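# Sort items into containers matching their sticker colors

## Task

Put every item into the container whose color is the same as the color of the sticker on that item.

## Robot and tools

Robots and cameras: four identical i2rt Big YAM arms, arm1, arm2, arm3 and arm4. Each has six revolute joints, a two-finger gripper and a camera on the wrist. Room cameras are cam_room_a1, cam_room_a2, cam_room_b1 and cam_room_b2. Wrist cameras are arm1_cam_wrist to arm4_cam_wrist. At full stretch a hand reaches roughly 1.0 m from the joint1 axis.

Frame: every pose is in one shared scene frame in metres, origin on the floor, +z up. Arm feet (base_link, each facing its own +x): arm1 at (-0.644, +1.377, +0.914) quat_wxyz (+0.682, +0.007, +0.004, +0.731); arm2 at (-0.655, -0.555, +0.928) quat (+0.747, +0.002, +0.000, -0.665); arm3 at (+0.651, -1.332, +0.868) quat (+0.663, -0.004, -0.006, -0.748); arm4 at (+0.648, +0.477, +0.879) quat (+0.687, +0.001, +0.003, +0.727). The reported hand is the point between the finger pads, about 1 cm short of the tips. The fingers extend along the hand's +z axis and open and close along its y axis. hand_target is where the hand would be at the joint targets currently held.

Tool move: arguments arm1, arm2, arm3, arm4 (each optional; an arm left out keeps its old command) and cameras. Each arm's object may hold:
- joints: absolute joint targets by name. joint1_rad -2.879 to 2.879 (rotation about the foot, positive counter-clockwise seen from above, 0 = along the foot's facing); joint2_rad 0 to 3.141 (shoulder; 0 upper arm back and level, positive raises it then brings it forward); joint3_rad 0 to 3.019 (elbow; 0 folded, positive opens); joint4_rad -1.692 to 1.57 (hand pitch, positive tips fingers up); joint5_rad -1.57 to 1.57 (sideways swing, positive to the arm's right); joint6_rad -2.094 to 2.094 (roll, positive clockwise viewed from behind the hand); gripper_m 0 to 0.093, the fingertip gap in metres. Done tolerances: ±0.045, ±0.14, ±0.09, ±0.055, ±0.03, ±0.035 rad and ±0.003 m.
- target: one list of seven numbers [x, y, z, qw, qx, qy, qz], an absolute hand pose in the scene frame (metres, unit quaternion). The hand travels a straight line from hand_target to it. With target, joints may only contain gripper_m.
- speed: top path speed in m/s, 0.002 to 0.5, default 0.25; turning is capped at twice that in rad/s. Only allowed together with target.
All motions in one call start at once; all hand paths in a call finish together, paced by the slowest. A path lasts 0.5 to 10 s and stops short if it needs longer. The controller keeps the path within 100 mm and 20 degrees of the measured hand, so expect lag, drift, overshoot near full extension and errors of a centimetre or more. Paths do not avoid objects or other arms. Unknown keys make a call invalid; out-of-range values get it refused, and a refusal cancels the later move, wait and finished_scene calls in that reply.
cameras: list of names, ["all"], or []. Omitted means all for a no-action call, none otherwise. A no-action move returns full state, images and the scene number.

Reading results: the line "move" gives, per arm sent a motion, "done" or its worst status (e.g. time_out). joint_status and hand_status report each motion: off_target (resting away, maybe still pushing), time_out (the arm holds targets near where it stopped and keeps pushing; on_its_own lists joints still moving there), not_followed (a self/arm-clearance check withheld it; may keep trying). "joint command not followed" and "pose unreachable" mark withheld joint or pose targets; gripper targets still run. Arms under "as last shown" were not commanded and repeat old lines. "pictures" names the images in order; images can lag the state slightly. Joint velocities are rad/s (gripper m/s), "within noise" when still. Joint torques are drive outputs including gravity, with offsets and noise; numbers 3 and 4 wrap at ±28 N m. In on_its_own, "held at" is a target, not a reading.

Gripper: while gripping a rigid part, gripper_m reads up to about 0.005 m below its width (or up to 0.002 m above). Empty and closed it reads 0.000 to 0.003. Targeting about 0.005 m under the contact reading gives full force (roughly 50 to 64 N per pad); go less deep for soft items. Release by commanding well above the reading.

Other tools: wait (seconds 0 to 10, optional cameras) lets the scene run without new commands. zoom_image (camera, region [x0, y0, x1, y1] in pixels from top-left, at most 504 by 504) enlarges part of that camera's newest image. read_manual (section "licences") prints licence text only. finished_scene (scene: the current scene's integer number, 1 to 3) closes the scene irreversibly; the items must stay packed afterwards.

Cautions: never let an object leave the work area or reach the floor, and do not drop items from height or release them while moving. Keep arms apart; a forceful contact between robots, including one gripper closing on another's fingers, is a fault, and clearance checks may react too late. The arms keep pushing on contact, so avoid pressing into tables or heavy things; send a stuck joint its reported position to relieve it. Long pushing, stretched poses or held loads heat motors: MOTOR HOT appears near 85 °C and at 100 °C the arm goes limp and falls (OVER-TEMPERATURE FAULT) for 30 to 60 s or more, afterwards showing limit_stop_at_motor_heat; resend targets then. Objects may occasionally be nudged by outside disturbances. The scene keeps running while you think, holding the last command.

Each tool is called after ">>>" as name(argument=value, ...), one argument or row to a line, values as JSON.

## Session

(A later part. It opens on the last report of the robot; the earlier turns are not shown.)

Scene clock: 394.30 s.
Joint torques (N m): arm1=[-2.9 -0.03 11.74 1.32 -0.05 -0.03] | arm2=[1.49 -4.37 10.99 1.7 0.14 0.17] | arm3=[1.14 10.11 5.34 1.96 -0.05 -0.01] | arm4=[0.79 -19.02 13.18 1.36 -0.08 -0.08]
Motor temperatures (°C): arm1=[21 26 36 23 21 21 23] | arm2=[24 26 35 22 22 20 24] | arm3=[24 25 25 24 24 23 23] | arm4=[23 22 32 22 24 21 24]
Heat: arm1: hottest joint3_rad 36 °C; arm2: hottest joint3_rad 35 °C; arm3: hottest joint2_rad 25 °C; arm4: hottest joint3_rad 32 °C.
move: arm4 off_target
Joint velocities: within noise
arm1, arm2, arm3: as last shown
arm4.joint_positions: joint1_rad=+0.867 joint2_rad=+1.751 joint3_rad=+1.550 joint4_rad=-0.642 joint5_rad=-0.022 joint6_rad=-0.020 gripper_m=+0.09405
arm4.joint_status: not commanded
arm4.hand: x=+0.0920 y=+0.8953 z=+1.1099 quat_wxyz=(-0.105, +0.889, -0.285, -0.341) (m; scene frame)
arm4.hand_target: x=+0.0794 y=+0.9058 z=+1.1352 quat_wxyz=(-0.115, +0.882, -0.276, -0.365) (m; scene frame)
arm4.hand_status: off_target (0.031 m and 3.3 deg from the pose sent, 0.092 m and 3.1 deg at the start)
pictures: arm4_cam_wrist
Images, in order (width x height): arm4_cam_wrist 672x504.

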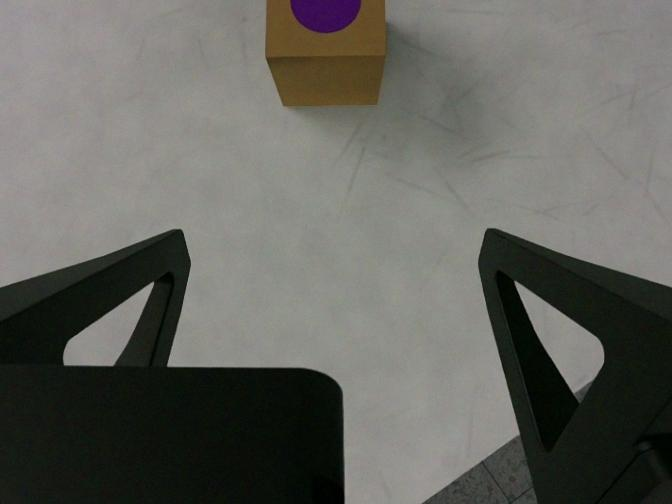

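>>> move(
  arm4={"target":[-0.002,0.960,1.065,-0.1145,0.8815,-0.276,-0.365],"speed":0.15},
  cameras=["arm4_cam_wrist","cam_room_a2"],
)

Scene clock: 406.47 s.
Joint torques (N m): arm1=[-2.9 -0.26 11.84 1.16 -0.07 -0.01] | arm2=[1.32 -4.54 10.97 1.66 0.14 0.17] | arm3=[1.32 10.11 5.31 1.94 -0.06 0] | arm4=[1.55 -22.12 13.12 1.39 0.13 -0.03]
Motor temperatures (°C): arm1=[21 25 36 23 21 21 22] | arm2=[24 26 35 22 22 20 24] | arm3=[24 25 25 24 24 23 23] | arm4=[23 23 36 22 24 21 24]
Heat: arm1: hottest joint3_rad 36 °C; arm2: hottest joint3_rad 35 °C; arm3: hottest joint2_rad 25 °C; arm4: hottest joint3_rad 36 °C.
move: arm4 off_target
Joint velocities: within noise
arm1, arm2, arm3: as last shown
arm4.joint_positions: joint1_rad=+0.867 joint2_rad=+2.030 joint3_rad=+1.807 joint4_rad=-0.604 joint5_rad=-0.022 joint6_rad=-0.020 gripper_m=+0.09405
arm4.joint_status: not commanded
arm4.hand: x=+0.0160 y=+0.9524 z=+1.0532 quat_wxyz=(-0.107, +0.887, -0.284, -0.348) (m; scene frame)
arm4.hand_target: x=-0.0009 y=+0.9589 z=+1.0652 quat_wxyz=(-0.115, +0.882, -0.276, -0.365) (m; scene frame)
arm4.hand_status: off_target (0.023 m and 2.4 deg from the pose sent, 0.123 m and 3.3 deg at the start)
pictures: arm4_cam_wrist, cam_room_a2
Images, in order (width x height): arm4_cam_wrist 672x504, cam_room_a2 672x504.

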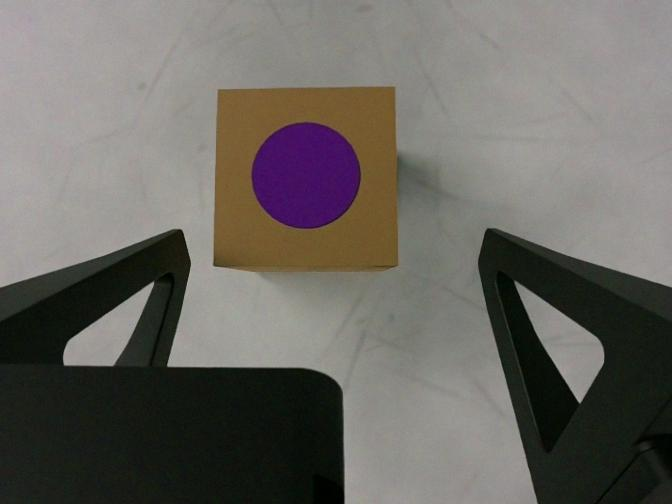

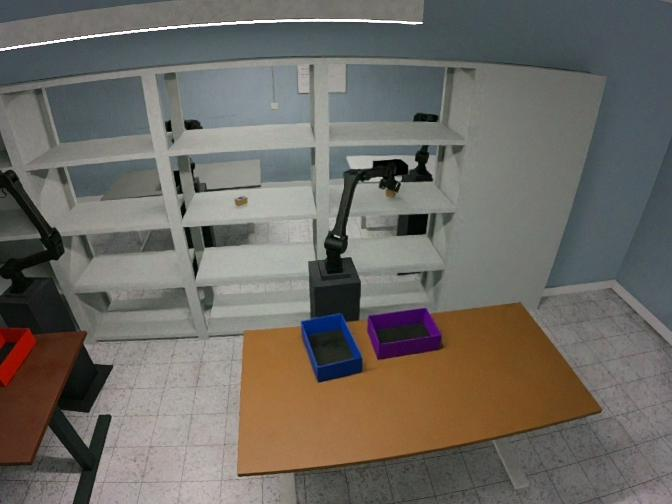

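>>> move(
  arm4={"target":[-0.031,0.968,1.052,-0.1145,0.8815,-0.276,-0.365],"speed":0.1},
  cameras=["arm4_cam_wrist"],
)

Scene clock: 413.77 s.
Joint torques (N m): arm1=[-2.73 -0.32 11.89 0.99 -0.07 -0.03] | arm2=[1.61 -4.42 10.97 1.66 0.13 0.16] | arm3=[1.38 10.05 5.34 2 -0.06 0] | arm4=[1.79 -23.12 13.27 0.75 0.19 0.06]
Motor temperatures (°C): arm1=[21 25 36 23 21 21 22] | arm2=[24 26 35 22 22 20 24] | arm3=[24 25 25 24 24 23 23] | arm4=[23 23 38 22 24 21 24]
Heat: arm1: hottest joint3_rad 36 °C; arm2: hottest joint3_rad 35 °C; arm3: hottest joint2_rad 25 °C; arm4: hottest joint3_rad 38 °C.
move: arm4 off_target
Joint velocities: within noise
arm1, arm2, arm3: as last shown
arm4.joint_positions: joint1_rad=+0.882 joint2_rad=+2.114 joint3_rad=+1.921 joint4_rad=-0.606 joint5_rad=-0.013 joint6_rad=-0.020 gripper_m=+0.09405
arm4.joint_status: not commanded
arm4.hand: x=-0.0165 y=+0.9636 z=+1.0489 quat_wxyz=(-0.113, +0.883, -0.278, -0.360) (m; scene frame)
arm4.hand_target: x=-0.0301 y=+0.9674 z=+1.0520 quat_wxyz=(-0.115, +0.881, -0.276, -0.366) (m; scene frame)
arm4.hand_status: off_target (0.015 m and 0.7 deg from the pose sent, 0.050 m and 2.4 deg at the start)
pictures: arm4_cam_wrist
Images, in order (width x height): arm4_cam_wrist 672x504.

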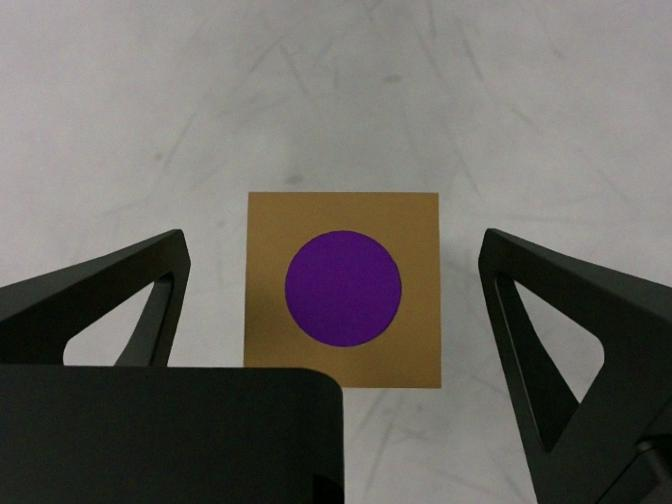

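>>> move(
  arm4={"joints":{"gripper_m":0.035}},
)

>>> move(
  arm4={"target":[0.0,0.95,1.15,-0.1145,0.8815,-0.276,-0.365],"speed":0.2},
  cameras=["arm4_cam_wrist"],
)

>>> move(
  arm4={"target":[0.40,0.67,1.25,-0.1145,0.8815,-0.276,-0.365],"speed":0.25},
)

>>> move(
  arm4={"joints":{"joint2_rad":0.54,"joint3_rad":1.5,"joint4_rad":-1.6}},
)

>>> move(
  arm4={"joints":{"joint1_rad":-1.08,"joint5_rad":0,"joint6_rad":0}},
  cameras=["arm4_cam_wrist","cam_room_a2"],
)

Scene clock: 432.70 s.
Joint torques (N m): arm1=[-2.61 -0.56 11.85 1.26 -0.04 -0.05] | arm2=[1.55 -4.48 10.99 1.7 0.13 0.18] | arm3=[1.32 10.23 5.33 1.96 -0.05 -0.01] | arm4=[2.02 -22.89 13.39 0.8 0.14 0.05]
Motor temperatures (°C): arm1=[21 25 36 23 21 21 22] | arm2=[24 25 35 22 22 20 24] | arm3=[24 25 25 24 24 23 23] | arm4=[23 23 38 22 24 21 24]
Heat: arm1: hottest joint3_rad 36 °C; arm2: hottest joint3_rad 35 °C; arm3: hottest joint2_rad 25 °C; arm4: hottest joint3_rad 38 °C.
move: arm4 off_target
Joint velocities: within noise
arm1.joint_positions: joint1_rad=-2.248 joint2_rad=+0.735 joint3_rad=+0.942 joint4_rad=-0.964 joint5_rad=-0.012 joint6_rad=+0.002 gripper_m=+0.09296
arm1.joint_status: not commanded
arm1.hand: x=-0.3580 y=+1.1830 z=+1.2522 quat_wxyz=(-0.372, -0.273, -0.880, +0.114) (m; scene frame)
arm1.hand_target: x=-0.3600 y=+1.1800 z=+1.2500 quat_wxyz=(-0.365, -0.276, -0.882, +0.115) (m; scene frame)
arm1.hand_status: not commanded
arm2, arm3: as last shown
arm4.joint_positions: joint1_rad=+0.882 joint2_rad=+2.114 joint3_rad=+1.922 joint4_rad=-0.606 joint5_rad=-0.011 joint6_rad=-0.020 gripper_m=+0.05331
arm4.joint_status: gripper_m off_target (ended at +0.05333, target +0.03500)
arm4.hand: x=-0.0165 y=+0.9639 z=+1.0491 quat_wxyz=(-0.114, +0.883, -0.278, -0.360) (m; scene frame)
arm4.hand_target: x=-0.0301 y=+0.9675 z=+1.0521 quat_wxyz=(-0.115, +0.881, -0.276, -0.366) (m; scene frame)
arm4.hand_status: not commanded
pictures: none

Scene clock: 434.07 s.
Joint torques (N m): arm1=[-2.78 -0.03 12 1.37 -0.08 -0.05] | arm2=[1.49 -4.54 10.99 1.68 0.13 0.17] | arm3=[1.2 10.17 5.33 1.95 -0.05 -0.01] | arm4=[1.03 -24.82 13.09 0.73 0.03 0.02]
Motor temperatures (°C): arm1=[21 25 36 23 21 21 22] | arm2=[24 25 34 22 22 20 24] | arm3=[24 25 25 24 24 23 23] | arm4=[23 24 38 22 24 21 25]
Heat: arm1: hottest joint3_rad 36 °C; arm2: hottest joint3_rad 34 °C; arm3: hottest joint2_rad 25 °C; arm4: hottest joint3_rad 38 °C.
move: arm4 off_target
Joint velocities: within noise
arm1, arm2, arm3: as last shown
arm4.joint_positions: joint1_rad=+0.882 joint2_rad=+2.011 joint3_rad=+1.959 joint4_rad=-0.778 joint5_rad=-0.011 joint6_rad=-0.020 gripper_m=+0.05331
arm4.joint_status: not commanded
arm4.hand: x=+0.0083 y=+0.9462 z=+1.1220 quat_wxyz=(-0.109, +0.889, -0.280, -0.346) (m; scene frame)
arm4.hand_target: x=+0.0011 y=+0.9493 z=+1.1500 quat_wxyz=(-0.115, +0.882, -0.276, -0.365) (m; scene frame)
arm4.hand_status: off_target (0.029 m and 2.4 deg from the pose sent, 0.103 m and 0.7 deg at the start)
pictures: arm4_cam_wrist
Images, in order (width x height): arm4_cam_wrist 672x504.

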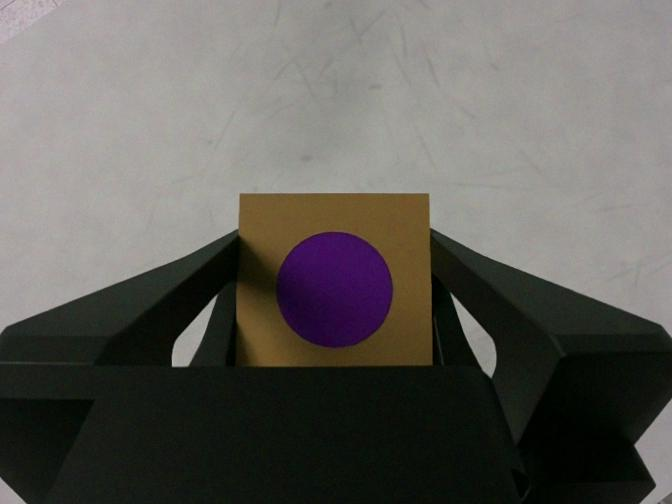

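Scene clock: 436.80 s.
Joint torques (N m): arm1=[-2.9 -0.03 11.88 1.17 -0.09 -0.03] | arm2=[1.55 -4.48 10.97 1.69 0.14 0.17] | arm3=[1.32 10.29 5.34 1.95 -0.04 0] | arm4=[0.21 -1.32 9.17 0.87 -0.11 -0.1]
Motor temperatures (°C): arm1=[21 25 36 23 21 21 22] | arm2=[24 25 34 22 22 20 24] | arm3=[24 25 25 24 24 23 23] | arm4=[23 24 38 22 24 21 25]
Heat: arm1: hottest joint3_rad 36 °C; arm2: hottest joint3_rad 34 °C; arm3: hottest joint2_rad 25 °C; arm4: hottest joint3_rad 38 °C.
move: arm4 done
Joint velocities: within noise
arm1, arm3: as last shown
arm2.joint_positions: joint1_rad=+2.116 joint2_rad=+0.837 joint3_rad=+0.961 joint4_rad=-0.873 joint5_rad=+0.002 joint6_rad=-0.008 gripper_m=+0.09292
arm2.joint_status: not commanded
arm2.hand: x=-0.3560 y=-0.3237 z=+1.2648 quat_wxyz=(-0.380, +0.301, -0.865, -0.129) (m; scene frame)
arm2.hand_target: x=-0.3601 y=-0.3232 z=+1.2502 quat_wxyz=(-0.362, +0.302, -0.873, -0.125) (m; scene frame)
arm2.hand_status: not commanded
arm4.joint_positions: joint1_rad=+0.846 joint2_rad=+0.696 joint3_rad=+1.020 joint4_rad=-1.096 joint5_rad=-0.042 joint6_rad=-0.040 gripper_m=+0.05331
arm4.joint_status: not commanded
arm4.hand: x=+0.3987 y=+0.6681 z=+1.2541 quat_wxyz=(-0.115, +0.878, -0.278, -0.373) (m; scene frame)
arm4.hand_target: x=+0.4000 y=+0.6699 z=+1.2500 quat_wxyz=(-0.115, +0.882, -0.276, -0.365) (m; scene frame)
arm4.hand_status: done (0.005 m and 1.1 deg from the pose sent, 0.496 m and 2.4 deg at the start)
pictures: none

Scene clock: 438.07 s.
Joint torques (N m): arm1=[-2.55 -0.38 11.95 1.25 0.01 0] | arm2=[1.49 -4.48 11 1.68 0.14 0.17] | arm3=[1.14 9.99 5.38 1.95 -0.05 -0.01] | arm4=[0.5 5.07 7.65 0.96 0 -0.09]
Motor temperatures (°C): arm1=[21 25 36 23 21 21 22] | arm2=[24 25 34 22 22 20 24] | arm3=[24 25 25 24 24 23 23] | arm4=[23 24 38 22 24 21 25]
Heat: arm1: hottest joint3_rad 36 °C; arm2: hottest joint3_rad 34 °C; arm3: hottest joint2_rad 25 °C; arm4: hottest joint3_rad 38 °C.
move: arm4 done
Joint velocities: within noise
arm1, arm2: as last shown
arm3.joint_positions: joint1_rad=+0.075 joint2_rad=+0.276 joint3_rad=+1.523 joint4_rad=-1.599 joint5_rad=-0.185 joint6_rad=-0.597 gripper_m=+0.09396
arm3.joint_status: not commanded
arm3.hand: x=+0.6806 y=-1.3526 z=+1.4445 quat_wxyz=(-0.326, -0.350, -0.735, +0.481) (m; scene frame)
arm3.hand_target: x=+0.6807 y=-1.3504 z=+1.4501 quat_wxyz=(-0.328, -0.347, -0.731, +0.487) (m; scene frame)
arm3.hand_status: not commanded
arm4.joint_positions: joint1_rad=+0.845 joint2_rad=+0.530 joint3_rad=+1.480 joint4_rad=-1.590 joint5_rad=-0.043 joint6_rad=-0.040 gripper_m=+0.05331
arm4.joint_status: all done
arm4.hand: x=+0.5283 y=+0.5669 z=+1.4227 quat_wxyz=(-0.136, +0.852, -0.268, -0.429) (m; scene frame)
arm4.hand_target: x=+0.5291 y=+0.5673 z=+1.4278 quat_wxyz=(-0.139, +0.853, -0.265, -0.428) (m; scene frame)
arm4.hand_status: not commanded
pictures: none

Scene clock: 440.00 s.
Joint torques (N m): arm1=[-3.43 0.15 11.82 1.17 0.01 -0.06] | arm2=[1.44 -4.54 10.97 1.65 0.13 0.18] | arm3=[1.38 9.99 5.33 1.95 -0.06 0] | arm4=[0.73 5.01 7.64 1.02 0.12 0.16]
Motor temperatures (°C): arm1=[21 25 36 23 21 21 22] | arm2=[24 25 34 22 22 20 24] | arm3=[24 25 25 24 24 23 23] | arm4=[23 24 38 22 24 21 25]
Heat: arm1: hottest joint3_rad 36 °C; arm2: hottest joint3_rad 34 °C; arm3: hottest joint2_rad 25 °C; arm4: hottest joint3_rad 38 °C.
move: arm4 done
Joint velocities: within noise
arm1, arm2, arm3: as last shown
arm4.joint_positions: joint1_rad=-1.075 joint2_rad=+0.530 joint3_rad=+1.480 joint4_rad=-1.590 joint5_rad=-0.001 joint6_rad=-0.013 gripper_m=+0.05331
arm4.joint_status: all done
arm4.hand: x=+0.7786 y=+0.5578 z=+1.4215 quat_wxyz=(-0.430, +0.250, -0.859, -0.119) (m; scene frame)
arm4.hand_target: x=+0.7788 y=+0.5569 z=+1.4266 quat_wxyz=(-0.430, +0.242, -0.862, -0.120) (m; scene frame)
arm4.hand_status: not commanded
pictures: arm4_cam_wrist, cam_room_a2
Images, in order (width x height): arm4_cam_wrist 672x504, cam_room_a2 672x504.

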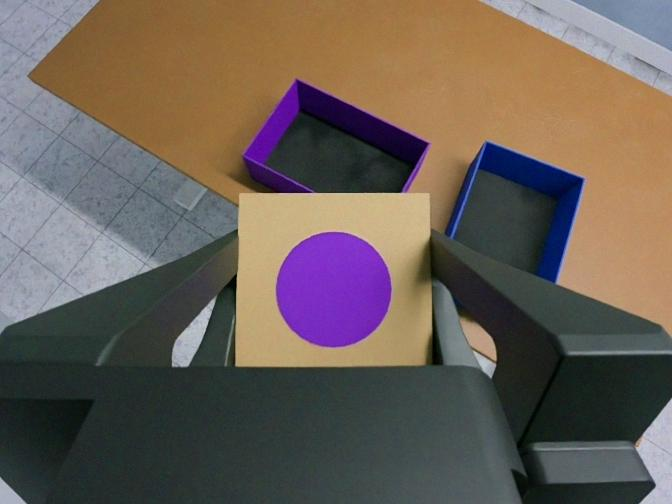

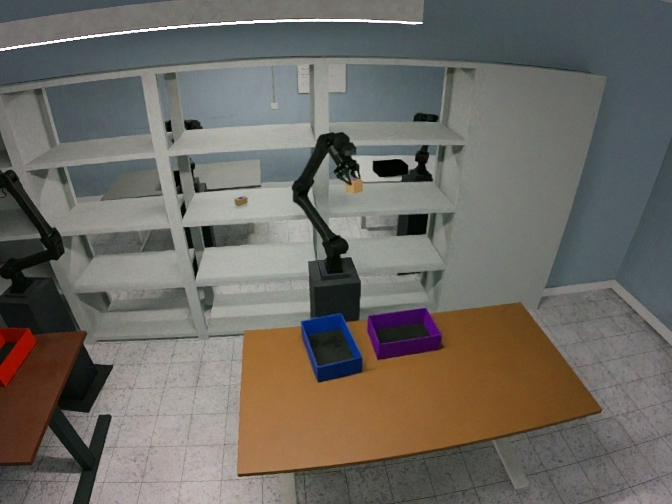

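>>> move(
  arm4={"target":[1.06,0.735,1.0,-0.3685,0.253,-0.889,-0.105],"speed":0.25},
  cameras=["arm4_cam_wrist","cam_room_a2"],
)

Scene clock: 454.63 s.
Joint torques (N m): arm1=[-3.14 0.56 11.88 1.02 0 0] | arm2=[1.49 -4.48 10.97 1.69 0.14 0.17] | arm3=[1.32 10.11 5.33 1.94 -0.05 -0.02] | arm4=[1.73 -10.75 9.22 1.74 0.08 0.17]
Motor temperatures (°C): arm1=[21 25 36 23 21 21 22] | arm2=[24 25 34 22 22 20 24] | arm3=[24 25 25 24 24 23 23] | arm4=[23 24 37 22 24 21 25]
Heat: arm1: hottest joint3_rad 36 °C; arm2: hottest joint3_rad 34 °C; arm3: hottest joint2_rad 25 °C; arm4: hottest joint3_rad 37 °C.
move: arm4 off_target
Joint velocities: within noise
arm1, arm2, arm3: as last shown
arm4.joint_positions: joint1_rad=-1.075 joint2_rad=+1.325 joint3_rad=+0.697 joint4_rad=-0.198 joint5_rad=+0.003 joint6_rad=-0.008 gripper_m=+0.05331
arm4.joint_status: not commanded
arm4.hand: x=+1.0514 y=+0.7248 z=+0.9839 quat_wxyz=(-0.348, +0.257, -0.896, -0.095) (m; scene frame)
arm4.hand_target: x=+1.0595 y=+0.7347 z=+1.0003 quat_wxyz=(-0.368, +0.253, -0.888, -0.105) (m; scene frame)
arm4.hand_status: off_target (0.021 m and 2.7 deg from the pose sent, 0.537 m and 8.0 deg at the start)
pictures: arm4_cam_wrist, cam_room_a2
Images, in order (width x height): arm4_cam_wrist 672x504, cam_room_a2 672x504.

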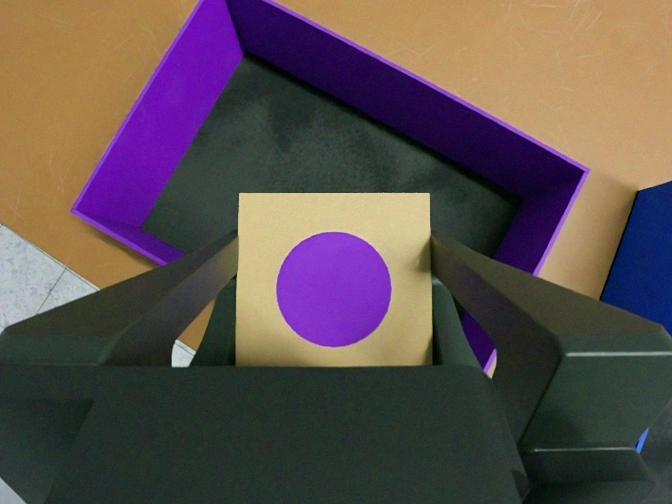

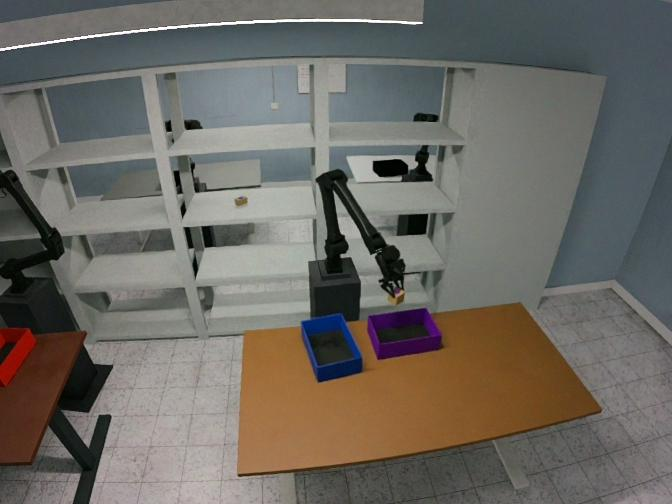

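>>> move(
  arm4={"target":[1.12,0.75,0.99,-0.383,0,-0.924,0],"speed":0.2},
  cameras=["arm4_cam_wrist","cam_room_a2"],
)

Scene clock: 466.73 s.
Joint torques (N m): arm1=[-2.73 1.2 11.78 1.2 -0.02 -0.02] | arm2=[1.49 -4.54 10.97 1.7 0.13 0.17] | arm3=[1.26 10.23 5.33 1.98 -0.05 -0.01] | arm4=[1.38 -12.34 11.3 0.59 0.51 0.19]
Motor temperatures (°C): arm1=[21 25 36 23 21 21 22] | arm2=[24 25 34 22 22 20 24] | arm3=[24 25 25 24 24 23 23] | arm4=[23 24 37 22 24 21 26]
Heat: arm1: hottest joint3_rad 36 °C; arm2: hottest joint3_rad 34 °C; arm3: hottest joint2_rad 25 °C; arm4: hottest joint3_rad 37 °C.
move: arm4 off_target
Joint velocities: within noise
arm1, arm2, arm3: as last shown
arm4.joint_positions: joint1_rad=-0.971 joint2_rad=+1.524 joint3_rad=+0.891 joint4_rad=-0.285 joint5_rad=+0.447 joint6_rad=+0.491 gripper_m=+0.05331
arm4.joint_status: not commanded
arm4.hand: x=+1.1068 y=+0.7352 z=+0.9787 quat_wxyz=(-0.375, +0.006, -0.927, +0.008) (m; scene frame)
arm4.hand_target: x=+1.1191 y=+0.7496 z=+0.9904 quat_wxyz=(-0.383, +0.000, -0.924, +0.000) (m; scene frame)
arm4.hand_status: off_target (0.023 m and 1.6 deg from the pose sent, 0.073 m and 32.0 deg at the start)
pictures: arm4_cam_wrist, cam_room_a2
Images, in order (width x height): arm4_cam_wrist 672x504, cam_room_a2 672x504.

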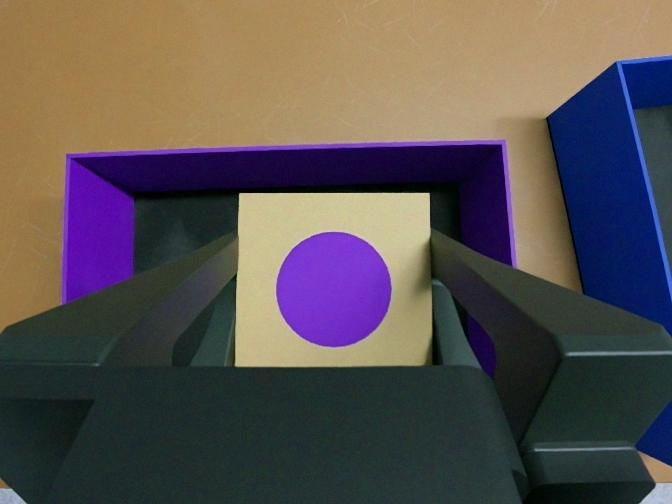

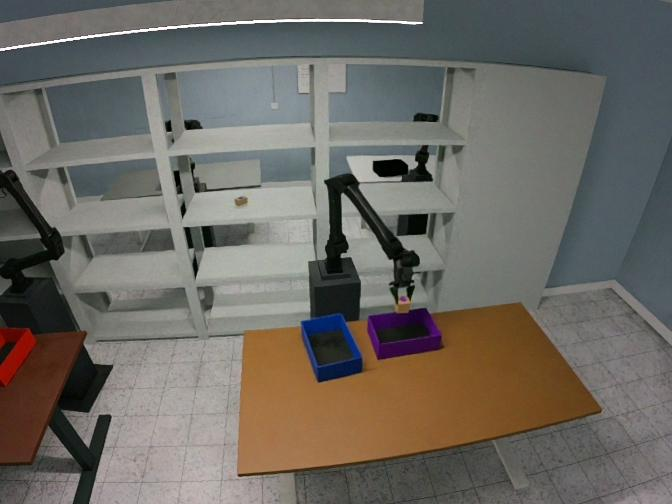

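>>> move(
  arm4={"target":[1.127,0.768,0.88,-0.383,0,-0.924,0],"speed":0.15},
  cameras=["arm4_cam_wrist","cam_room_a2"],
)

>>> zoom_image(
  camera="cam_room_a2",
  region=[340, 220, 460, 370],
)

Scene clock: 476.60 s.
Joint torques (N m): arm1=[-2.84 0.67 11.99 1.2 -0.02 -0.05] | arm2=[1.49 -4.48 10.99 1.68 0.13 0.18] | arm3=[1.2 10.05 5.35 1.92 -0.05 -0.01] | arm4=[1.2 -14.97 7.04 1.65 0.49 0.19]
Motor temperatures (°C): arm1=[21 24 36 23 21 21 22] | arm2=[24 25 34 22 22 20 23] | arm3=[24 25 25 24 24 23 23] | arm4=[23 24 37 22 25 21 26]
Heat: arm1: hottest joint3_rad 36 °C; arm2: hottest joint3_rad 34 °C; arm3: hottest joint2_rad 25 °C; arm4: hottest joint3_rad 37 °C.
move: arm4 done
Joint velocities: within noise
arm1, arm2, arm3: as last shown
arm4.joint_positions: joint1_rad=-0.950 joint2_rad=+1.791 joint3_rad=+0.891 joint4_rad=-0.027 joint5_rad=+0.460 joint6_rad=+0.510 gripper_m=+0.05331
arm4.joint_status: not commanded
arm4.hand: x=+1.1224 y=+0.7594 z=+0.8783 quat_wxyz=(-0.374, +0.006, -0.927, +0.008) (m; scene frame)
arm4.hand_target: x=+1.1268 y=+0.7679 z=+0.8801 quat_wxyz=(-0.383, +0.000, -0.924, +0.000) (m; scene frame)
arm4.hand_status: done (0.010 m and 1.6 deg from the pose sent, 0.106 m and 1.6 deg at the start)
pictures: arm4_cam_wrist, cam_room_a2
Images, in order (width x height): arm4_cam_wrist 672x504, cam_room_a2 672x504.

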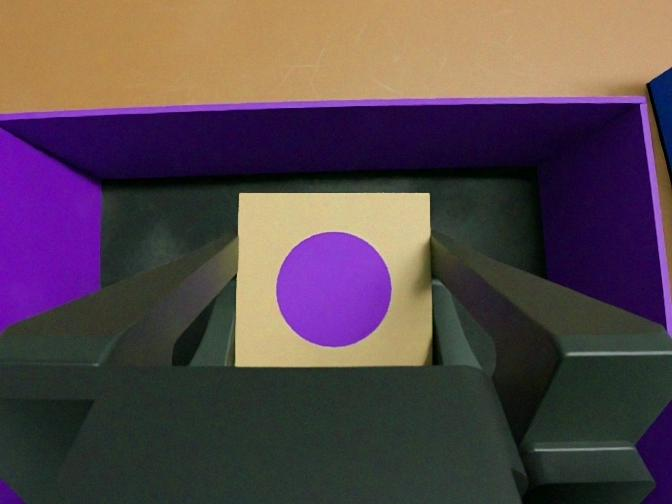

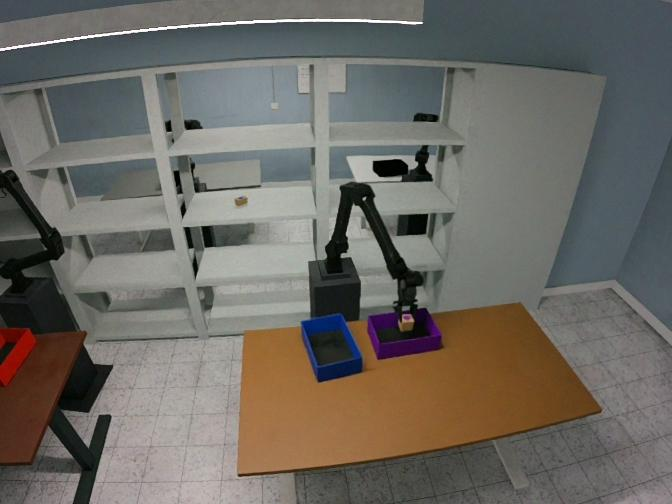

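Scaled by 3.360.

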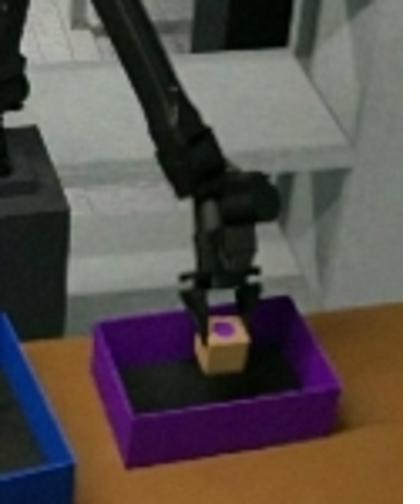

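>>> move(
  arm4={"target":[1.13,0.766,0.785,-0.383,0,-0.924,0],"speed":0.12},
  cameras=["arm4_cam_wrist","cam_room_a2"],
)

>>> zoom_image(
  camera="cam_room_a2",
  region=[340, 220, 460, 370],
)

Scene clock: 484.07 s.
Joint torques (N m): arm1=[-2.96 1.14 11.69 1.18 -0.04 -0.04] | arm2=[1.38 -4.54 10.99 1.66 0.13 0.17] | arm3=[1.26 10.11 5.35 1.95 -0.05 -0.02] | arm4=[1.2 -16.21 5.23 1.52 0.35 0.11]
Motor temperatures (°C): arm1=[21 24 36 23 21 21 22] | arm2=[24 25 34 22 22 20 23] | arm3=[24 25 25 24 24 23 23] | arm4=[23 24 36 22 25 21 26]
Heat: arm1: hottest joint3_rad 36 °C; arm2: hottest joint3_rad 34 °C; arm3: hottest joint2_rad 25 °C; arm4: hottest joint3_rad 36 °C.
move: arm4 done
Joint velocities: within noise
arm1.joint_positions: joint1_rad=-2.248 joint2_rad=+0.735 joint3_rad=+0.942 joint4_rad=-0.964 joint5_rad=-0.012 joint6_rad=+0.002 gripper_m=+0.09296
arm1.joint_status: not commanded
arm1.hand: x=-0.3580 y=+1.1830 z=+1.2522 quat_wxyz=(-0.372, -0.273, -0.880, +0.114) (m; scene frame)
arm1.hand_target: x=-0.3600 y=+1.1800 z=+1.2500 quat_wxyz=(-0.365, -0.276, -0.882, +0.115) (m; scene frame)
arm1.hand_status: not commanded
arm2, arm3: as last shown
arm4.joint_positions: joint1_rad=-0.950 joint2_rad=+2.029 joint3_rad=+0.891 joint4_rad=+0.217 joint5_rad=+0.460 joint6_rad=+0.510 gripper_m=+0.05331
arm4.joint_status: not commanded
arm4.hand: x=+1.1246 y=+0.7612 z=+0.7864 quat_wxyz=(-0.377, +0.005, -0.926, +0.006) (m; scene frame)
arm4.hand_target: x=+1.1299 y=+0.7659 z=+0.7851 quat_wxyz=(-0.383, +0.000, -0.924, +0.000) (m; scene frame)
arm4.hand_status: done (0.007 m and 1.2 deg from the pose sent, 0.094 m and 1.6 deg at the start)
pictures: arm4_cam_wrist, cam_room_a2
Images, in order (width x height): arm4_cam_wrist 672x504, cam_room_a2 672x504.

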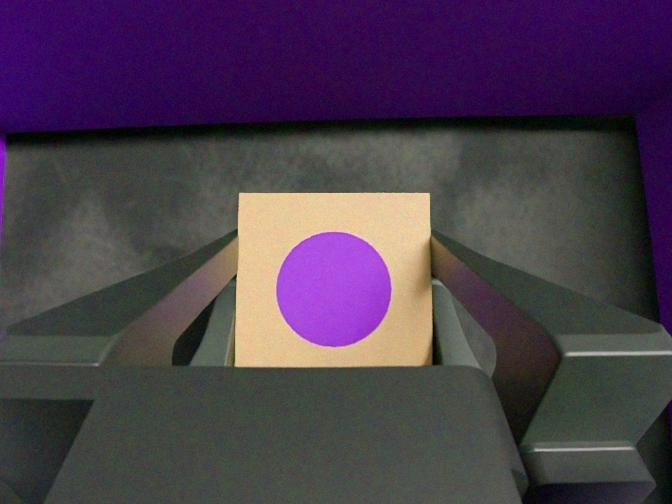

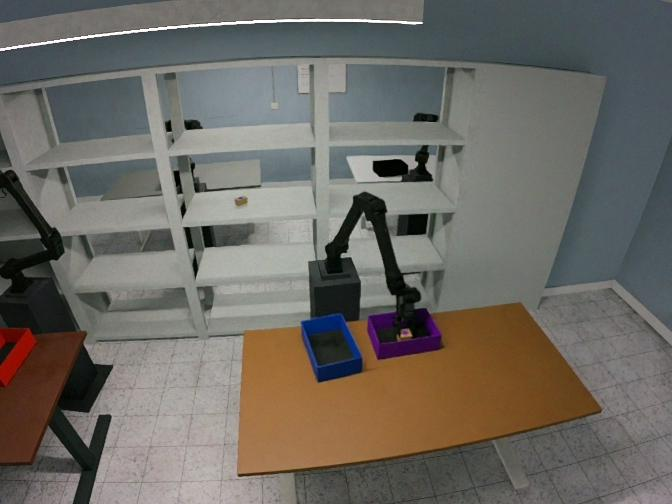

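Scaled by 3.360.

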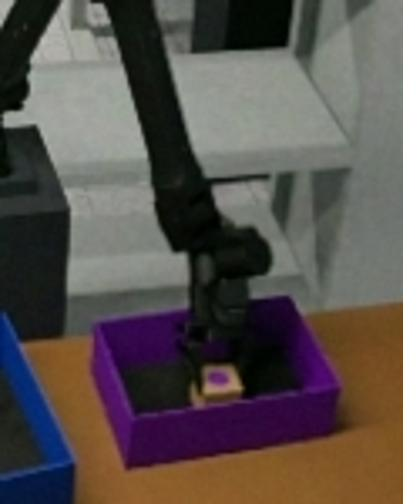

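>>> move(
  arm4={"joints":{"gripper_m":0.085}},
)

>>> move(
  arm4={"target":[1.1,0.755,1.0,-0.383,0,-0.924,0],"speed":0.2},
  cameras=["arm4_cam_wrist"],
)

>>> move(
  arm4={"joints":{"joint2_rad":0.54,"joint3_rad":1.5,"joint4_rad":-1.6,"joint5_rad":0,"joint6_rad":0,"gripper_m":0.093}},
  cameras=["arm4_cam_wrist"],
)

>>> move(
  arm4={"joints":{"joint1_rad":2.18}},
  cameras=["arm4_cam_wrist"],
)

Scene clock: 490.70 s.
Joint torques (N m): arm1=[-2.67 0.21 11.97 1.29 -0.05 -0.02] | arm2=[1.55 -4.42 10.99 1.65 0.14 0.17] | arm3=[1.26 10.05 5.31 1.95 -0.05 0] | arm4=[0.79 -16.32 5.24 1.57 0.37 0.13]
Motor temperatures (°C): arm1=[21 24 36 23 21 21 22] | arm2=[24 25 34 22 22 20 23] | arm3=[24 25 25 24 24 23 23] | arm4=[23 24 35 22 25 21 26]
Heat: arm1: hottest joint3_rad 36 °C; arm2: hottest joint3_rad 34 °C; arm3: hottest joint2_rad 25 °C; arm4: hottest joint3_rad 35 °C.
move: arm4 done
Joint velocities: within noise
arm1, arm2, arm3: as last shown
arm4.joint_positions: joint1_rad=-0.950 joint2_rad=+2.029 joint3_rad=+0.891 joint4_rad=+0.220 joint5_rad=+0.460 joint6_rad=+0.510 gripper_m=+0.08491
arm4.joint_status: all done
arm4.hand: x=+1.1249 y=+0.7615 z=+0.7868 quat_wxyz=(-0.378, +0.005, -0.926, +0.006) (m; scene frame)
arm4.hand_target: x=+1.1299 y=+0.7659 z=+0.7851 quat_wxyz=(-0.383, +0.000, -0.924, +0.000) (m; scene frame)
arm4.hand_status: not commanded
pictures: none

Scene clock: 492.43 s.
Joint torques (N m): arm1=[-2.73 1.03 11.82 1.16 -0.09 -0.02] | arm2=[1.38 -4.6 10.97 1.69 0.14 0.18] | arm3=[1.26 10.05 5.34 1.99 -0.05 0.01] | arm4=[1.49 -13.1 10.58 0.62 0.49 0.19]
Motor temperatures (°C): arm1=[21 24 36 23 21 21 22] | arm2=[24 25 34 22 22 20 23] | arm3=[24 25 25 24 24 23 23] | arm4=[23 24 35 22 25 21 26]
Heat: arm1: hottest joint3_rad 36 °C; arm2: hottest joint3_rad 34 °C; arm3: hottest joint2_rad 25 °C; arm4: hottest joint3_rad 35 °C.
move: arm4 off_target
Joint velocities: within noise
arm1, arm3: as last shown
arm2.joint_positions: joint1_rad=+2.116 joint2_rad=+0.837 joint3_rad=+0.961 joint4_rad=-0.873 joint5_rad=+0.002 joint6_rad=-0.008 gripper_m=+0.09292
arm2.joint_status: not commanded
arm2.hand: x=-0.3560 y=-0.3237 z=+1.2648 quat_wxyz=(-0.380, +0.301, -0.865, -0.129) (m; scene frame)
arm2.hand_target: x=-0.3601 y=-0.3232 z=+1.2502 quat_wxyz=(-0.362, +0.302, -0.873, -0.125) (m; scene frame)
arm2.hand_status: not commanded
arm4.joint_positions: joint1_rad=-0.934 joint2_rad=+1.498 joint3_rad=+0.882 joint4_rad=-0.325 joint5_rad=+0.472 joint6_rad=+0.524 gripper_m=+0.08492
arm4.joint_status: not commanded
arm4.hand: x=+1.0904 y=+0.7416 z=+0.9836 quat_wxyz=(-0.372, +0.007, -0.928, +0.011) (m; scene frame)
arm4.hand_target: x=+1.0994 y=+0.7546 z=+1.0002 quat_wxyz=(-0.383, +0.000, -0.924, +0.000) (m; scene frame)
arm4.hand_status: off_target (0.023 m and 2.0 deg from the pose sent, 0.215 m and 1.1 deg at the start)
pictures: arm4_cam_wrist
Images, in order (width x height): arm4_cam_wrist 672x504.

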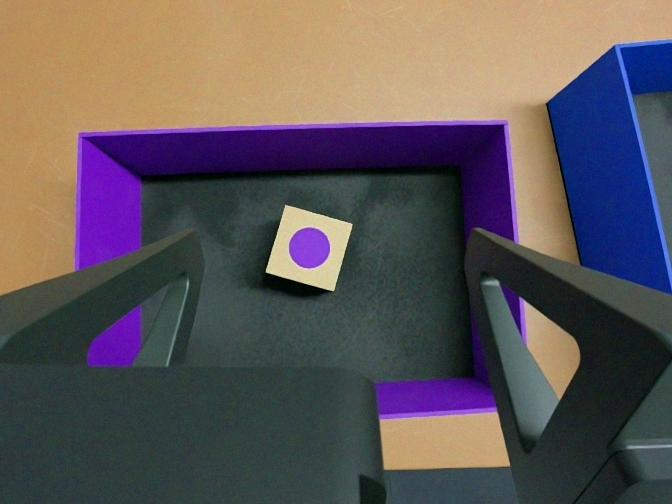

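Scene clock: 494.13 s.
Joint torques (N m): arm1=[-2.78 0.67 11.9 1.14 -0.04 -0.01] | arm2=[1.61 -4.42 10.99 1.69 0.13 0.18] | arm3=[1.26 10.05 5.37 1.98 -0.05 0] | arm4=[1.44 4.72 6.17 0.88 -0.01 -0.08]
Motor temperatures (°C): arm1=[21 24 36 23 21 21 22] | arm2=[24 25 34 22 22 20 23] | arm3=[24 25 25 24 24 23 23] | arm4=[23 24 35 22 25 21 26]
Heat: arm1: hottest joint3_rad 36 °C; arm2: hottest joint3_rad 34 °C; arm3: hottest joint2_rad 25 °C; arm4: hottest joint3_rad 35 °C.
move: arm4 done
Joint velocities: within noise
arm1, arm2: as last shown
arm3.joint_positions: joint1_rad=+0.075 joint2_rad=+0.276 joint3_rad=+1.523 joint4_rad=-1.599 joint5_rad=-0.185 joint6_rad=-0.597 gripper_m=+0.09396
arm3.joint_status: not commanded
arm3.hand: x=+0.6806 y=-1.3526 z=+1.4445 quat_wxyz=(-0.326, -0.350, -0.735, +0.481) (m; scene frame)
arm3.hand_target: x=+0.6807 y=-1.3504 z=+1.4501 quat_wxyz=(-0.328, -0.347, -0.731, +0.487) (m; scene frame)
arm3.hand_status: not commanded
arm4.joint_positions: joint1_rad=-0.932 joint2_rad=+0.540 joint3_rad=+1.501 joint4_rad=-1.587 joint5_rad=+0.003 joint6_rad=+0.014 gripper_m=+0.09289
arm4.joint_status: all done
arm4.hand: x=+0.7676 y=+0.5756 z=+1.4294 quat_wxyz=(-0.424, +0.297, -0.841, -0.156) (m; scene frame)
arm4.hand_target: x=+0.7653 y=+0.5758 z=+1.4264 quat_wxyz=(-0.419, +0.308, -0.840, -0.154) (m; scene frame)
arm4.hand_status: not commanded
pictures: arm4_cam_wrist
Images, in order (width x height): arm4_cam_wrist 672x504.

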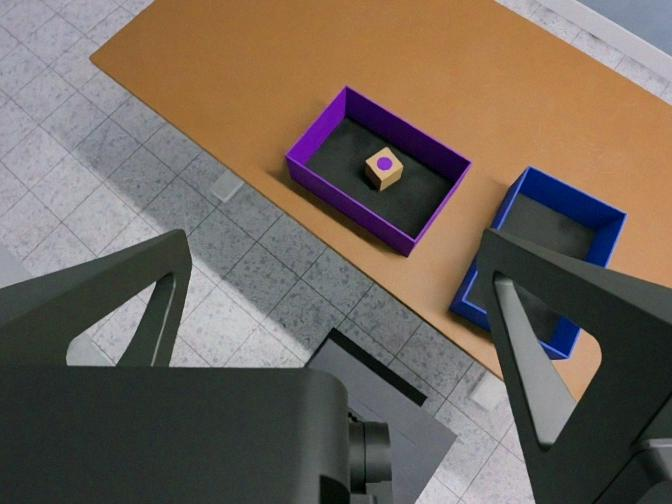

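Scene clock: 496.50 s.
Joint torques (N m): arm1=[-2.73 0.67 11.64 1.11 -0.07 -0.06] | arm2=[1.44 -4.48 10.99 1.65 0.14 0.17] | arm3=[1.14 10.17 5.37 1.98 -0.05 0] | arm4=[1.08 4.84 6 0.9 0.06 -0.08]
Motor temperatures (°C): arm1=[21 24 36 23 21 21 22] | arm2=[24 25 34 22 22 20 23] | arm3=[24 25 25 24 24 23 23] | arm4=[23 24 35 22 25 21 26]
Heat: arm1: hottest joint3_rad 36 °C; arm2: hottest joint3_rad 34 °C; arm3: hottest joint2_rad 25 °C; arm4: hottest joint3_rad 35 °C.
move: arm4 done
Joint velocities: within noise
arm1, arm2, arm3: as last shown
arm4.joint_positions: joint1_rad=+2.175 joint2_rad=+0.540 joint3_rad=+1.501 joint4_rad=-1.587 joint5_rad=+0.001 joint6_rad=+0.013 gripper_m=+0.09294
arm4.joint_status: all done
arm4.hand: x=+0.5304 y=+0.3866 z=+1.4312 quat_wxyz=(+0.151, +0.843, +0.283, -0.432) (m; scene frame)
arm4.hand_target: x=+0.5322 y=+0.3869 z=+1.4282 quat_wxyz=(+0.147, +0.843, +0.292, -0.427) (m; scene frame)
arm4.hand_status: not commanded
pictures: arm4_cam_wrist
Images, in order (width x height): arm4_cam_wrist 672x504.

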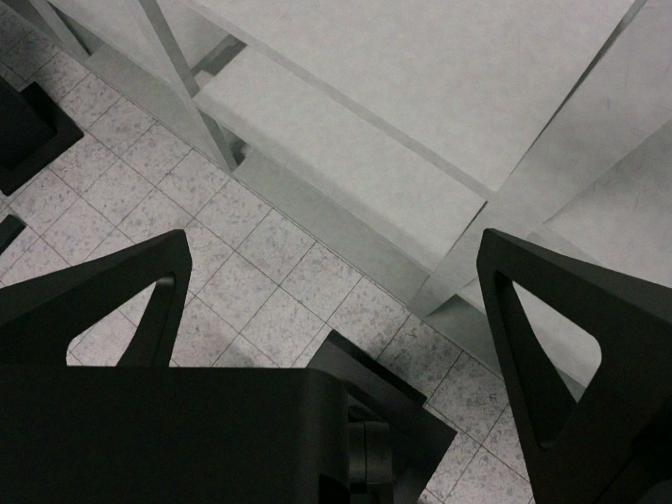

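>>> move(
  arm4={"target":[0.36,0.247,1.24,0.1266,0.872,0.3054,-0.3615],"speed":0.25},
)

>>> move(
  arm4={"target":[0.095,0.04,1.14,0.1266,0.872,0.3054,-0.3615],"speed":0.25},
  cameras=["arm4_cam_wrist"],
)

Scene clock: 502.53 s.
Joint torques (N m): arm1=[-2.32 0.85 11.89 1.05 -0.04 -0.05] | arm2=[1.49 -4.42 10.99 1.66 0.14 0.18] | arm3=[1.32 10.11 5.33 1.98 -0.04 -0.01] | arm4=[1.32 -4.6 9.57 1.66 0.08 -0.07]
Motor temperatures (°C): arm1=[21 24 36 23 21 21 22] | arm2=[24 25 35 22 22 20 23] | arm3=[24 25 25 24 24 23 23] | arm4=[23 24 34 22 24 21 25]
Heat: arm1: hottest joint3_rad 36 °C; arm2: hottest joint3_rad 35 °C; arm3: hottest joint2_rad 25 °C; arm4: hottest joint3_rad 34 °C.
move: arm4 done
Joint velocities: within noise
arm1, arm2, arm3: as last shown
arm4.joint_positions: joint1_rad=+2.182 joint2_rad=+0.853 joint3_rad=+1.044 joint4_rad=-1.008 joint5_rad=+0.002 joint6_rad=+0.013 gripper_m=+0.09294
arm4.joint_status: not commanded
arm4.hand: x=+0.3596 y=+0.2511 z=+1.2335 quat_wxyz=(+0.123, +0.879, +0.298, -0.350) (m; scene frame)
arm4.hand_target: x=+0.3601 y=+0.2471 z=+1.2398 quat_wxyz=(+0.126, +0.872, +0.305, -0.361) (m; scene frame)
arm4.hand_status: done (0.008 m and 1.8 deg from the pose sent, 0.292 m and 9.5 deg at the start)
pictures: none

Scene clock: 504.67 s.
Joint torques (N m): arm1=[-2.37 0.5 11.88 1.07 -0.04 -0.05] | arm2=[1.49 -4.42 10.97 1.66 0.13 0.17] | arm3=[1.32 10.11 5.34 2 -0.04 -0.01] | arm4=[0.5 -18.02 13.34 1.4 -0.01 -0.08]
Motor temperatures (°C): arm1=[21 24 36 23 21 21 22] | arm2=[24 25 35 22 22 20 23] | arm3=[24 25 25 24 24 23 23] | arm4=[23 24 35 22 24 21 25]
Heat: arm1: hottest joint3_rad 36 °C; arm2: hottest joint3_rad 35 °C; arm3: hottest joint2_rad 25 °C; arm4: hottest joint3_rad 35 °C.
move: arm4 off_target
Joint velocities: within noise
arm1, arm2, arm3: as last shown
arm4.joint_positions: joint1_rad=+2.182 joint2_rad=+1.725 joint3_rad=+1.530 joint4_rad=-0.643 joint5_rad=+0.000 joint6_rad=+0.011 gripper_m=+0.09294
arm4.joint_status: not commanded
arm4.hand: x=+0.1085 y=+0.0529 z=+1.1185 quat_wxyz=(+0.120, +0.883, +0.301, -0.340) (m; scene frame)
arm4.hand_target: x=+0.0963 y=+0.0410 z=+1.1400 quat_wxyz=(+0.127, +0.872, +0.305, -0.362) (m; scene frame)
arm4.hand_status: off_target (0.028 m and 2.9 deg from the pose sent, 0.351 m and 1.8 deg at the start)
pictures: arm4_cam_wrist
Images, in order (width x height): arm4_cam_wrist 672x504.

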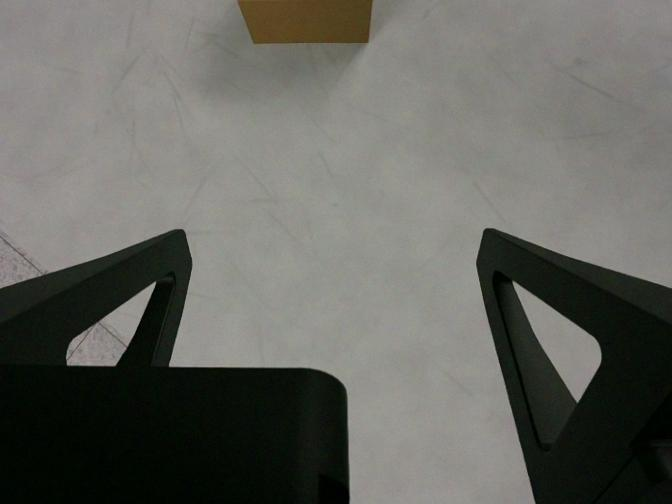

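>>> move(
  arm4={"target":[0.036,-0.026,1.085,0.1266,0.872,0.3054,-0.3615],"speed":0.2},
  cameras=["arm4_cam_wrist"],
)

Scene clock: 510.07 s.
Joint torques (N m): arm1=[-2.61 0.03 11.71 1.17 -0.02 -0.01] | arm2=[1.55 -4.6 10.99 1.66 0.14 0.18] | arm3=[1.38 10.11 5.33 1.96 -0.05 -0.01] | arm4=[1.2 -23.06 13.09 1.31 0.23 0.07]
Motor temperatures (°C): arm1=[21 24 36 23 21 21 22] | arm2=[24 25 35 22 22 20 23] | arm3=[24 25 25 24 24 23 23] | arm4=[23 24 35 22 24 21 25]
Heat: arm1: hottest joint3_rad 36 °C; arm2: hottest joint3_rad 35 °C; arm3: hottest joint2_rad 25 °C; arm4: hottest joint3_rad 35 °C.
move: arm4 off_target
Joint velocities: within noise
arm1, arm2, arm3: as last shown
arm4.joint_positions: joint1_rad=+2.200 joint2_rad=+1.987 joint3_rad=+1.766 joint4_rad=-0.615 joint5_rad=+0.009 joint6_rad=+0.011 gripper_m=+0.09294
arm4.joint_status: not commanded
arm4.hand: x=+0.0468 y=-0.0118 z=+1.0648 quat_wxyz=(+0.119, +0.880, +0.307, -0.341) (m; scene frame)
arm4.hand_target: x=+0.0373 y=-0.0250 z=+1.0851 quat_wxyz=(+0.127, +0.872, +0.305, -0.362) (m; scene frame)
arm4.hand_status: off_target (0.027 m and 2.6 deg from the pose sent, 0.112 m and 2.9 deg at the start)
pictures: arm4_cam_wrist
Images, in order (width x height): arm4_cam_wrist 672x504.

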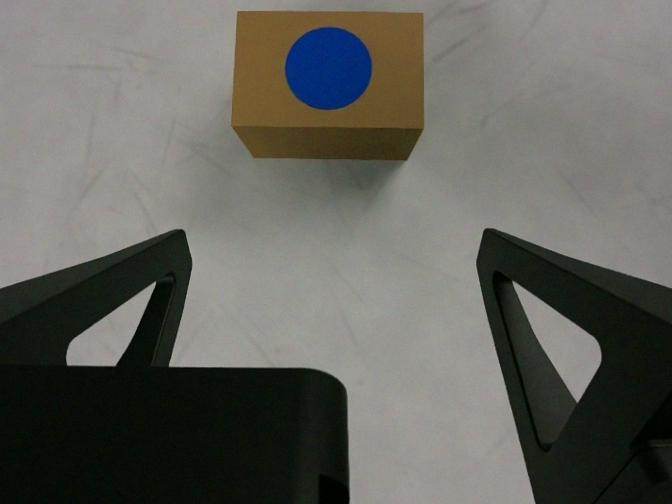

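>>> move(
  arm4={"target":[-0.026,-0.075,1.042,0.1266,0.872,0.3054,-0.3615],"speed":0.1},
  cameras=["arm4_cam_wrist"],
)

Scene clock: 517.50 s.
Joint torques (N m): arm1=[-2.55 0.38 11.95 1.21 -0.02 -0.04] | arm2=[1.61 -4.54 10.97 1.7 0.13 0.17] | arm3=[1.26 9.99 5.35 1.95 -0.05 -0.01] | arm4=[1.2 -24.29 13.46 0.61 0.15 0.03]
Motor temperatures (°C): arm1=[21 24 36 23 21 21 22] | arm2=[24 25 35 22 22 20 23] | arm3=[24 25 25 24 24 23 23] | arm4=[23 25 36 22 24 21 25]
Heat: arm1: hottest joint3_rad 36 °C; arm2: hottest joint3_rad 35 °C; arm3: hottest joint2_rad 25 °C; arm4: hottest joint3_rad 36 °C.
move: arm4 off_target
Joint velocities: within noise
arm1.joint_positions: joint1_rad=-2.248 joint2_rad=+0.735 joint3_rad=+0.942 joint4_rad=-0.964 joint5_rad=-0.012 joint6_rad=+0.002 gripper_m=+0.09296
arm1.joint_status: not commanded
arm1.hand: x=-0.3580 y=+1.1830 z=+1.2522 quat_wxyz=(-0.372, -0.273, -0.880, +0.114) (m; scene frame)
arm1.hand_target: x=-0.3600 y=+1.1800 z=+1.2500 quat_wxyz=(-0.365, -0.276, -0.882, +0.115) (m; scene frame)
arm1.hand_status: not commanded
arm2, arm3: as last shown
arm4.joint_positions: joint1_rad=+2.200 joint2_rad=+2.235 joint3_rad=+2.098 joint4_rad=-0.663 joint5_rad=+0.009 joint6_rad=+0.011 gripper_m=+0.09294
arm4.joint_status: not commanded
arm4.hand: x=-0.0183 y=-0.0650 z=+1.0411 quat_wxyz=(+0.125, +0.874, +0.305, -0.358) (m; scene frame)
arm4.hand_target: x=-0.0253 y=-0.0744 z=+1.0417 quat_wxyz=(+0.127, +0.872, +0.305, -0.362) (m; scene frame)
arm4.hand_status: off_target (0.013 m and 0.5 deg from the pose sent, 0.099 m and 2.6 deg at the start)
pictures: arm4_cam_wrist
Images, in order (width x height): arm4_cam_wrist 672x504.

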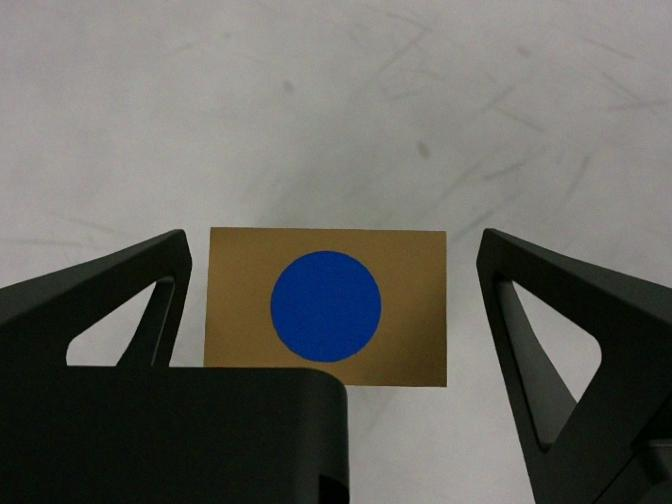

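>>> move(
  arm4={"target":[-0.020,-0.072,1.024,0.1266,0.872,0.3054,-0.3615],"speed":0.1},
  cameras=["arm4_cam_wrist"],
)

Scene clock: 521.03 s.
Joint torques (N m): arm1=[-3.31 0.32 11.86 1.13 -0.05 -0.01] | arm2=[1.44 -4.54 10.97 1.65 0.14 0.17] | arm3=[1.2 10.11 5.34 1.95 -0.06 -0.01] | arm4=[1.44 -25.23 9.06 1.76 0.17 0.06]
Motor temperatures (°C): arm1=[21 24 36 23 21 21 22] | arm2=[24 25 35 22 22 20 23] | arm3=[24 25 25 24 24 23 23] | arm4=[23 25 37 22 24 21 25]
Heat: arm1: hottest joint3_rad 36 °C; arm2: hottest joint3_rad 35 °C; arm3: hottest joint2_rad 25 °C; arm4: hottest joint3_rad 37 °C.
move: arm4 off_target
Joint velocities: within noise
arm1, arm2, arm3: as last shown
arm4.joint_positions: joint1_rad=+2.200 joint2_rad=+2.235 joint3_rad=+2.092 joint4_rad=-0.639 joint5_rad=+0.009 joint6_rad=+0.011 gripper_m=+0.09294
arm4.joint_status: not commanded
arm4.hand: x=-0.0204 y=-0.0667 z=+1.0419 quat_wxyz=(+0.128, +0.871, +0.304, -0.365) (m; scene frame)
arm4.hand_target: x=-0.0196 y=-0.0716 z=+1.0240 quat_wxyz=(+0.126, +0.872, +0.305, -0.361) (m; scene frame)
arm4.hand_status: off_target (0.019 m and 0.5 deg from the pose sent, 0.019 m and 0.5 deg at the start)
pictures: arm4_cam_wrist
Images, in order (width x height): arm4_cam_wrist 672x504.

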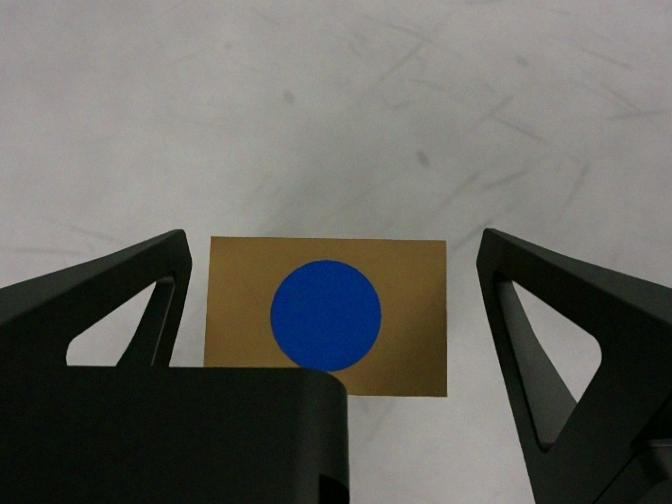

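>>> move(
  arm4={"target":[-0.006,-0.060,1.012,0.1266,0.872,0.3054,-0.3615],"speed":0.1},
  cameras=["arm4_cam_wrist"],
)

Scene clock: 524.13 s.
Joint torques (N m): arm1=[-2.9 -0.03 11.69 0.99 -0.06 -0.05] | arm2=[1.49 -4.48 10.97 1.68 0.14 0.17] | arm3=[1.14 9.99 5.33 1.96 -0.04 0] | arm4=[1.26 -27.46 8.29 1.48 0.15 0.11]
Motor temperatures (°C): arm1=[21 24 36 23 21 21 22] | arm2=[24 25 35 22 22 20 23] | arm3=[24 25 25 24 24 23 23] | arm4=[23 26 37 22 24 21 25]
Heat: arm1: hottest joint3_rad 36 °C; arm2: hottest joint3_rad 35 °C; arm3: hottest joint2_rad 25 °C; arm4: hottest joint3_rad 37 °C.
move: arm4 done
Joint velocities: within noise
arm1, arm3: as last shown
arm2.joint_positions: joint1_rad=+2.116 joint2_rad=+0.837 joint3_rad=+0.961 joint4_rad=-0.873 joint5_rad=+0.002 joint6_rad=-0.008 gripper_m=+0.09292
arm2.joint_status: not commanded
arm2.hand: x=-0.3560 y=-0.3237 z=+1.2648 quat_wxyz=(-0.380, +0.301, -0.865, -0.129) (m; scene frame)
arm2.hand_target: x=-0.3601 y=-0.3232 z=+1.2502 quat_wxyz=(-0.362, +0.302, -0.873, -0.125) (m; scene frame)
arm2.hand_status: not commanded
arm4.joint_positions: joint1_rad=+2.203 joint2_rad=+2.213 joint3_rad=+1.984 joint4_rad=-0.562 joint5_rad=+0.010 joint6_rad=+0.006 gripper_m=+0.09294
arm4.joint_status: not commanded
arm4.hand: x=-0.0088 y=-0.0603 z=+1.0137 quat_wxyz=(+0.126, +0.871, +0.307, -0.361) (m; scene frame)
arm4.hand_target: x=-0.0060 y=-0.0599 z=+1.0119 quat_wxyz=(+0.126, +0.872, +0.305, -0.361) (m; scene frame)
arm4.hand_status: done (0.003 m and 0.3 deg from the pose sent, 0.034 m and 0.5 deg at the start)
pictures: arm4_cam_wrist
Images, in order (width x height): arm4_cam_wrist 672x504.

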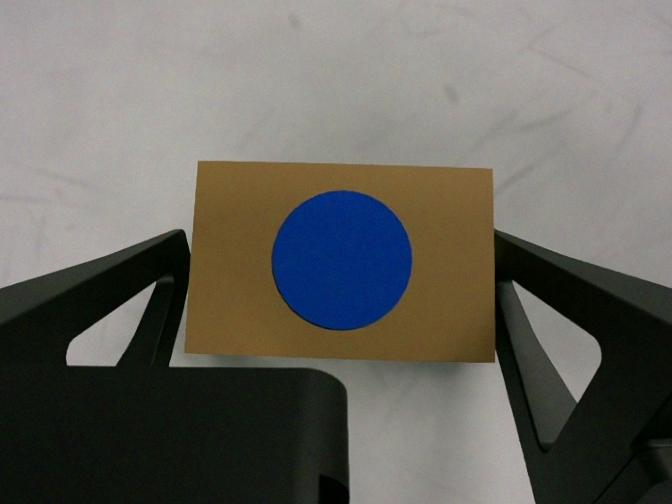

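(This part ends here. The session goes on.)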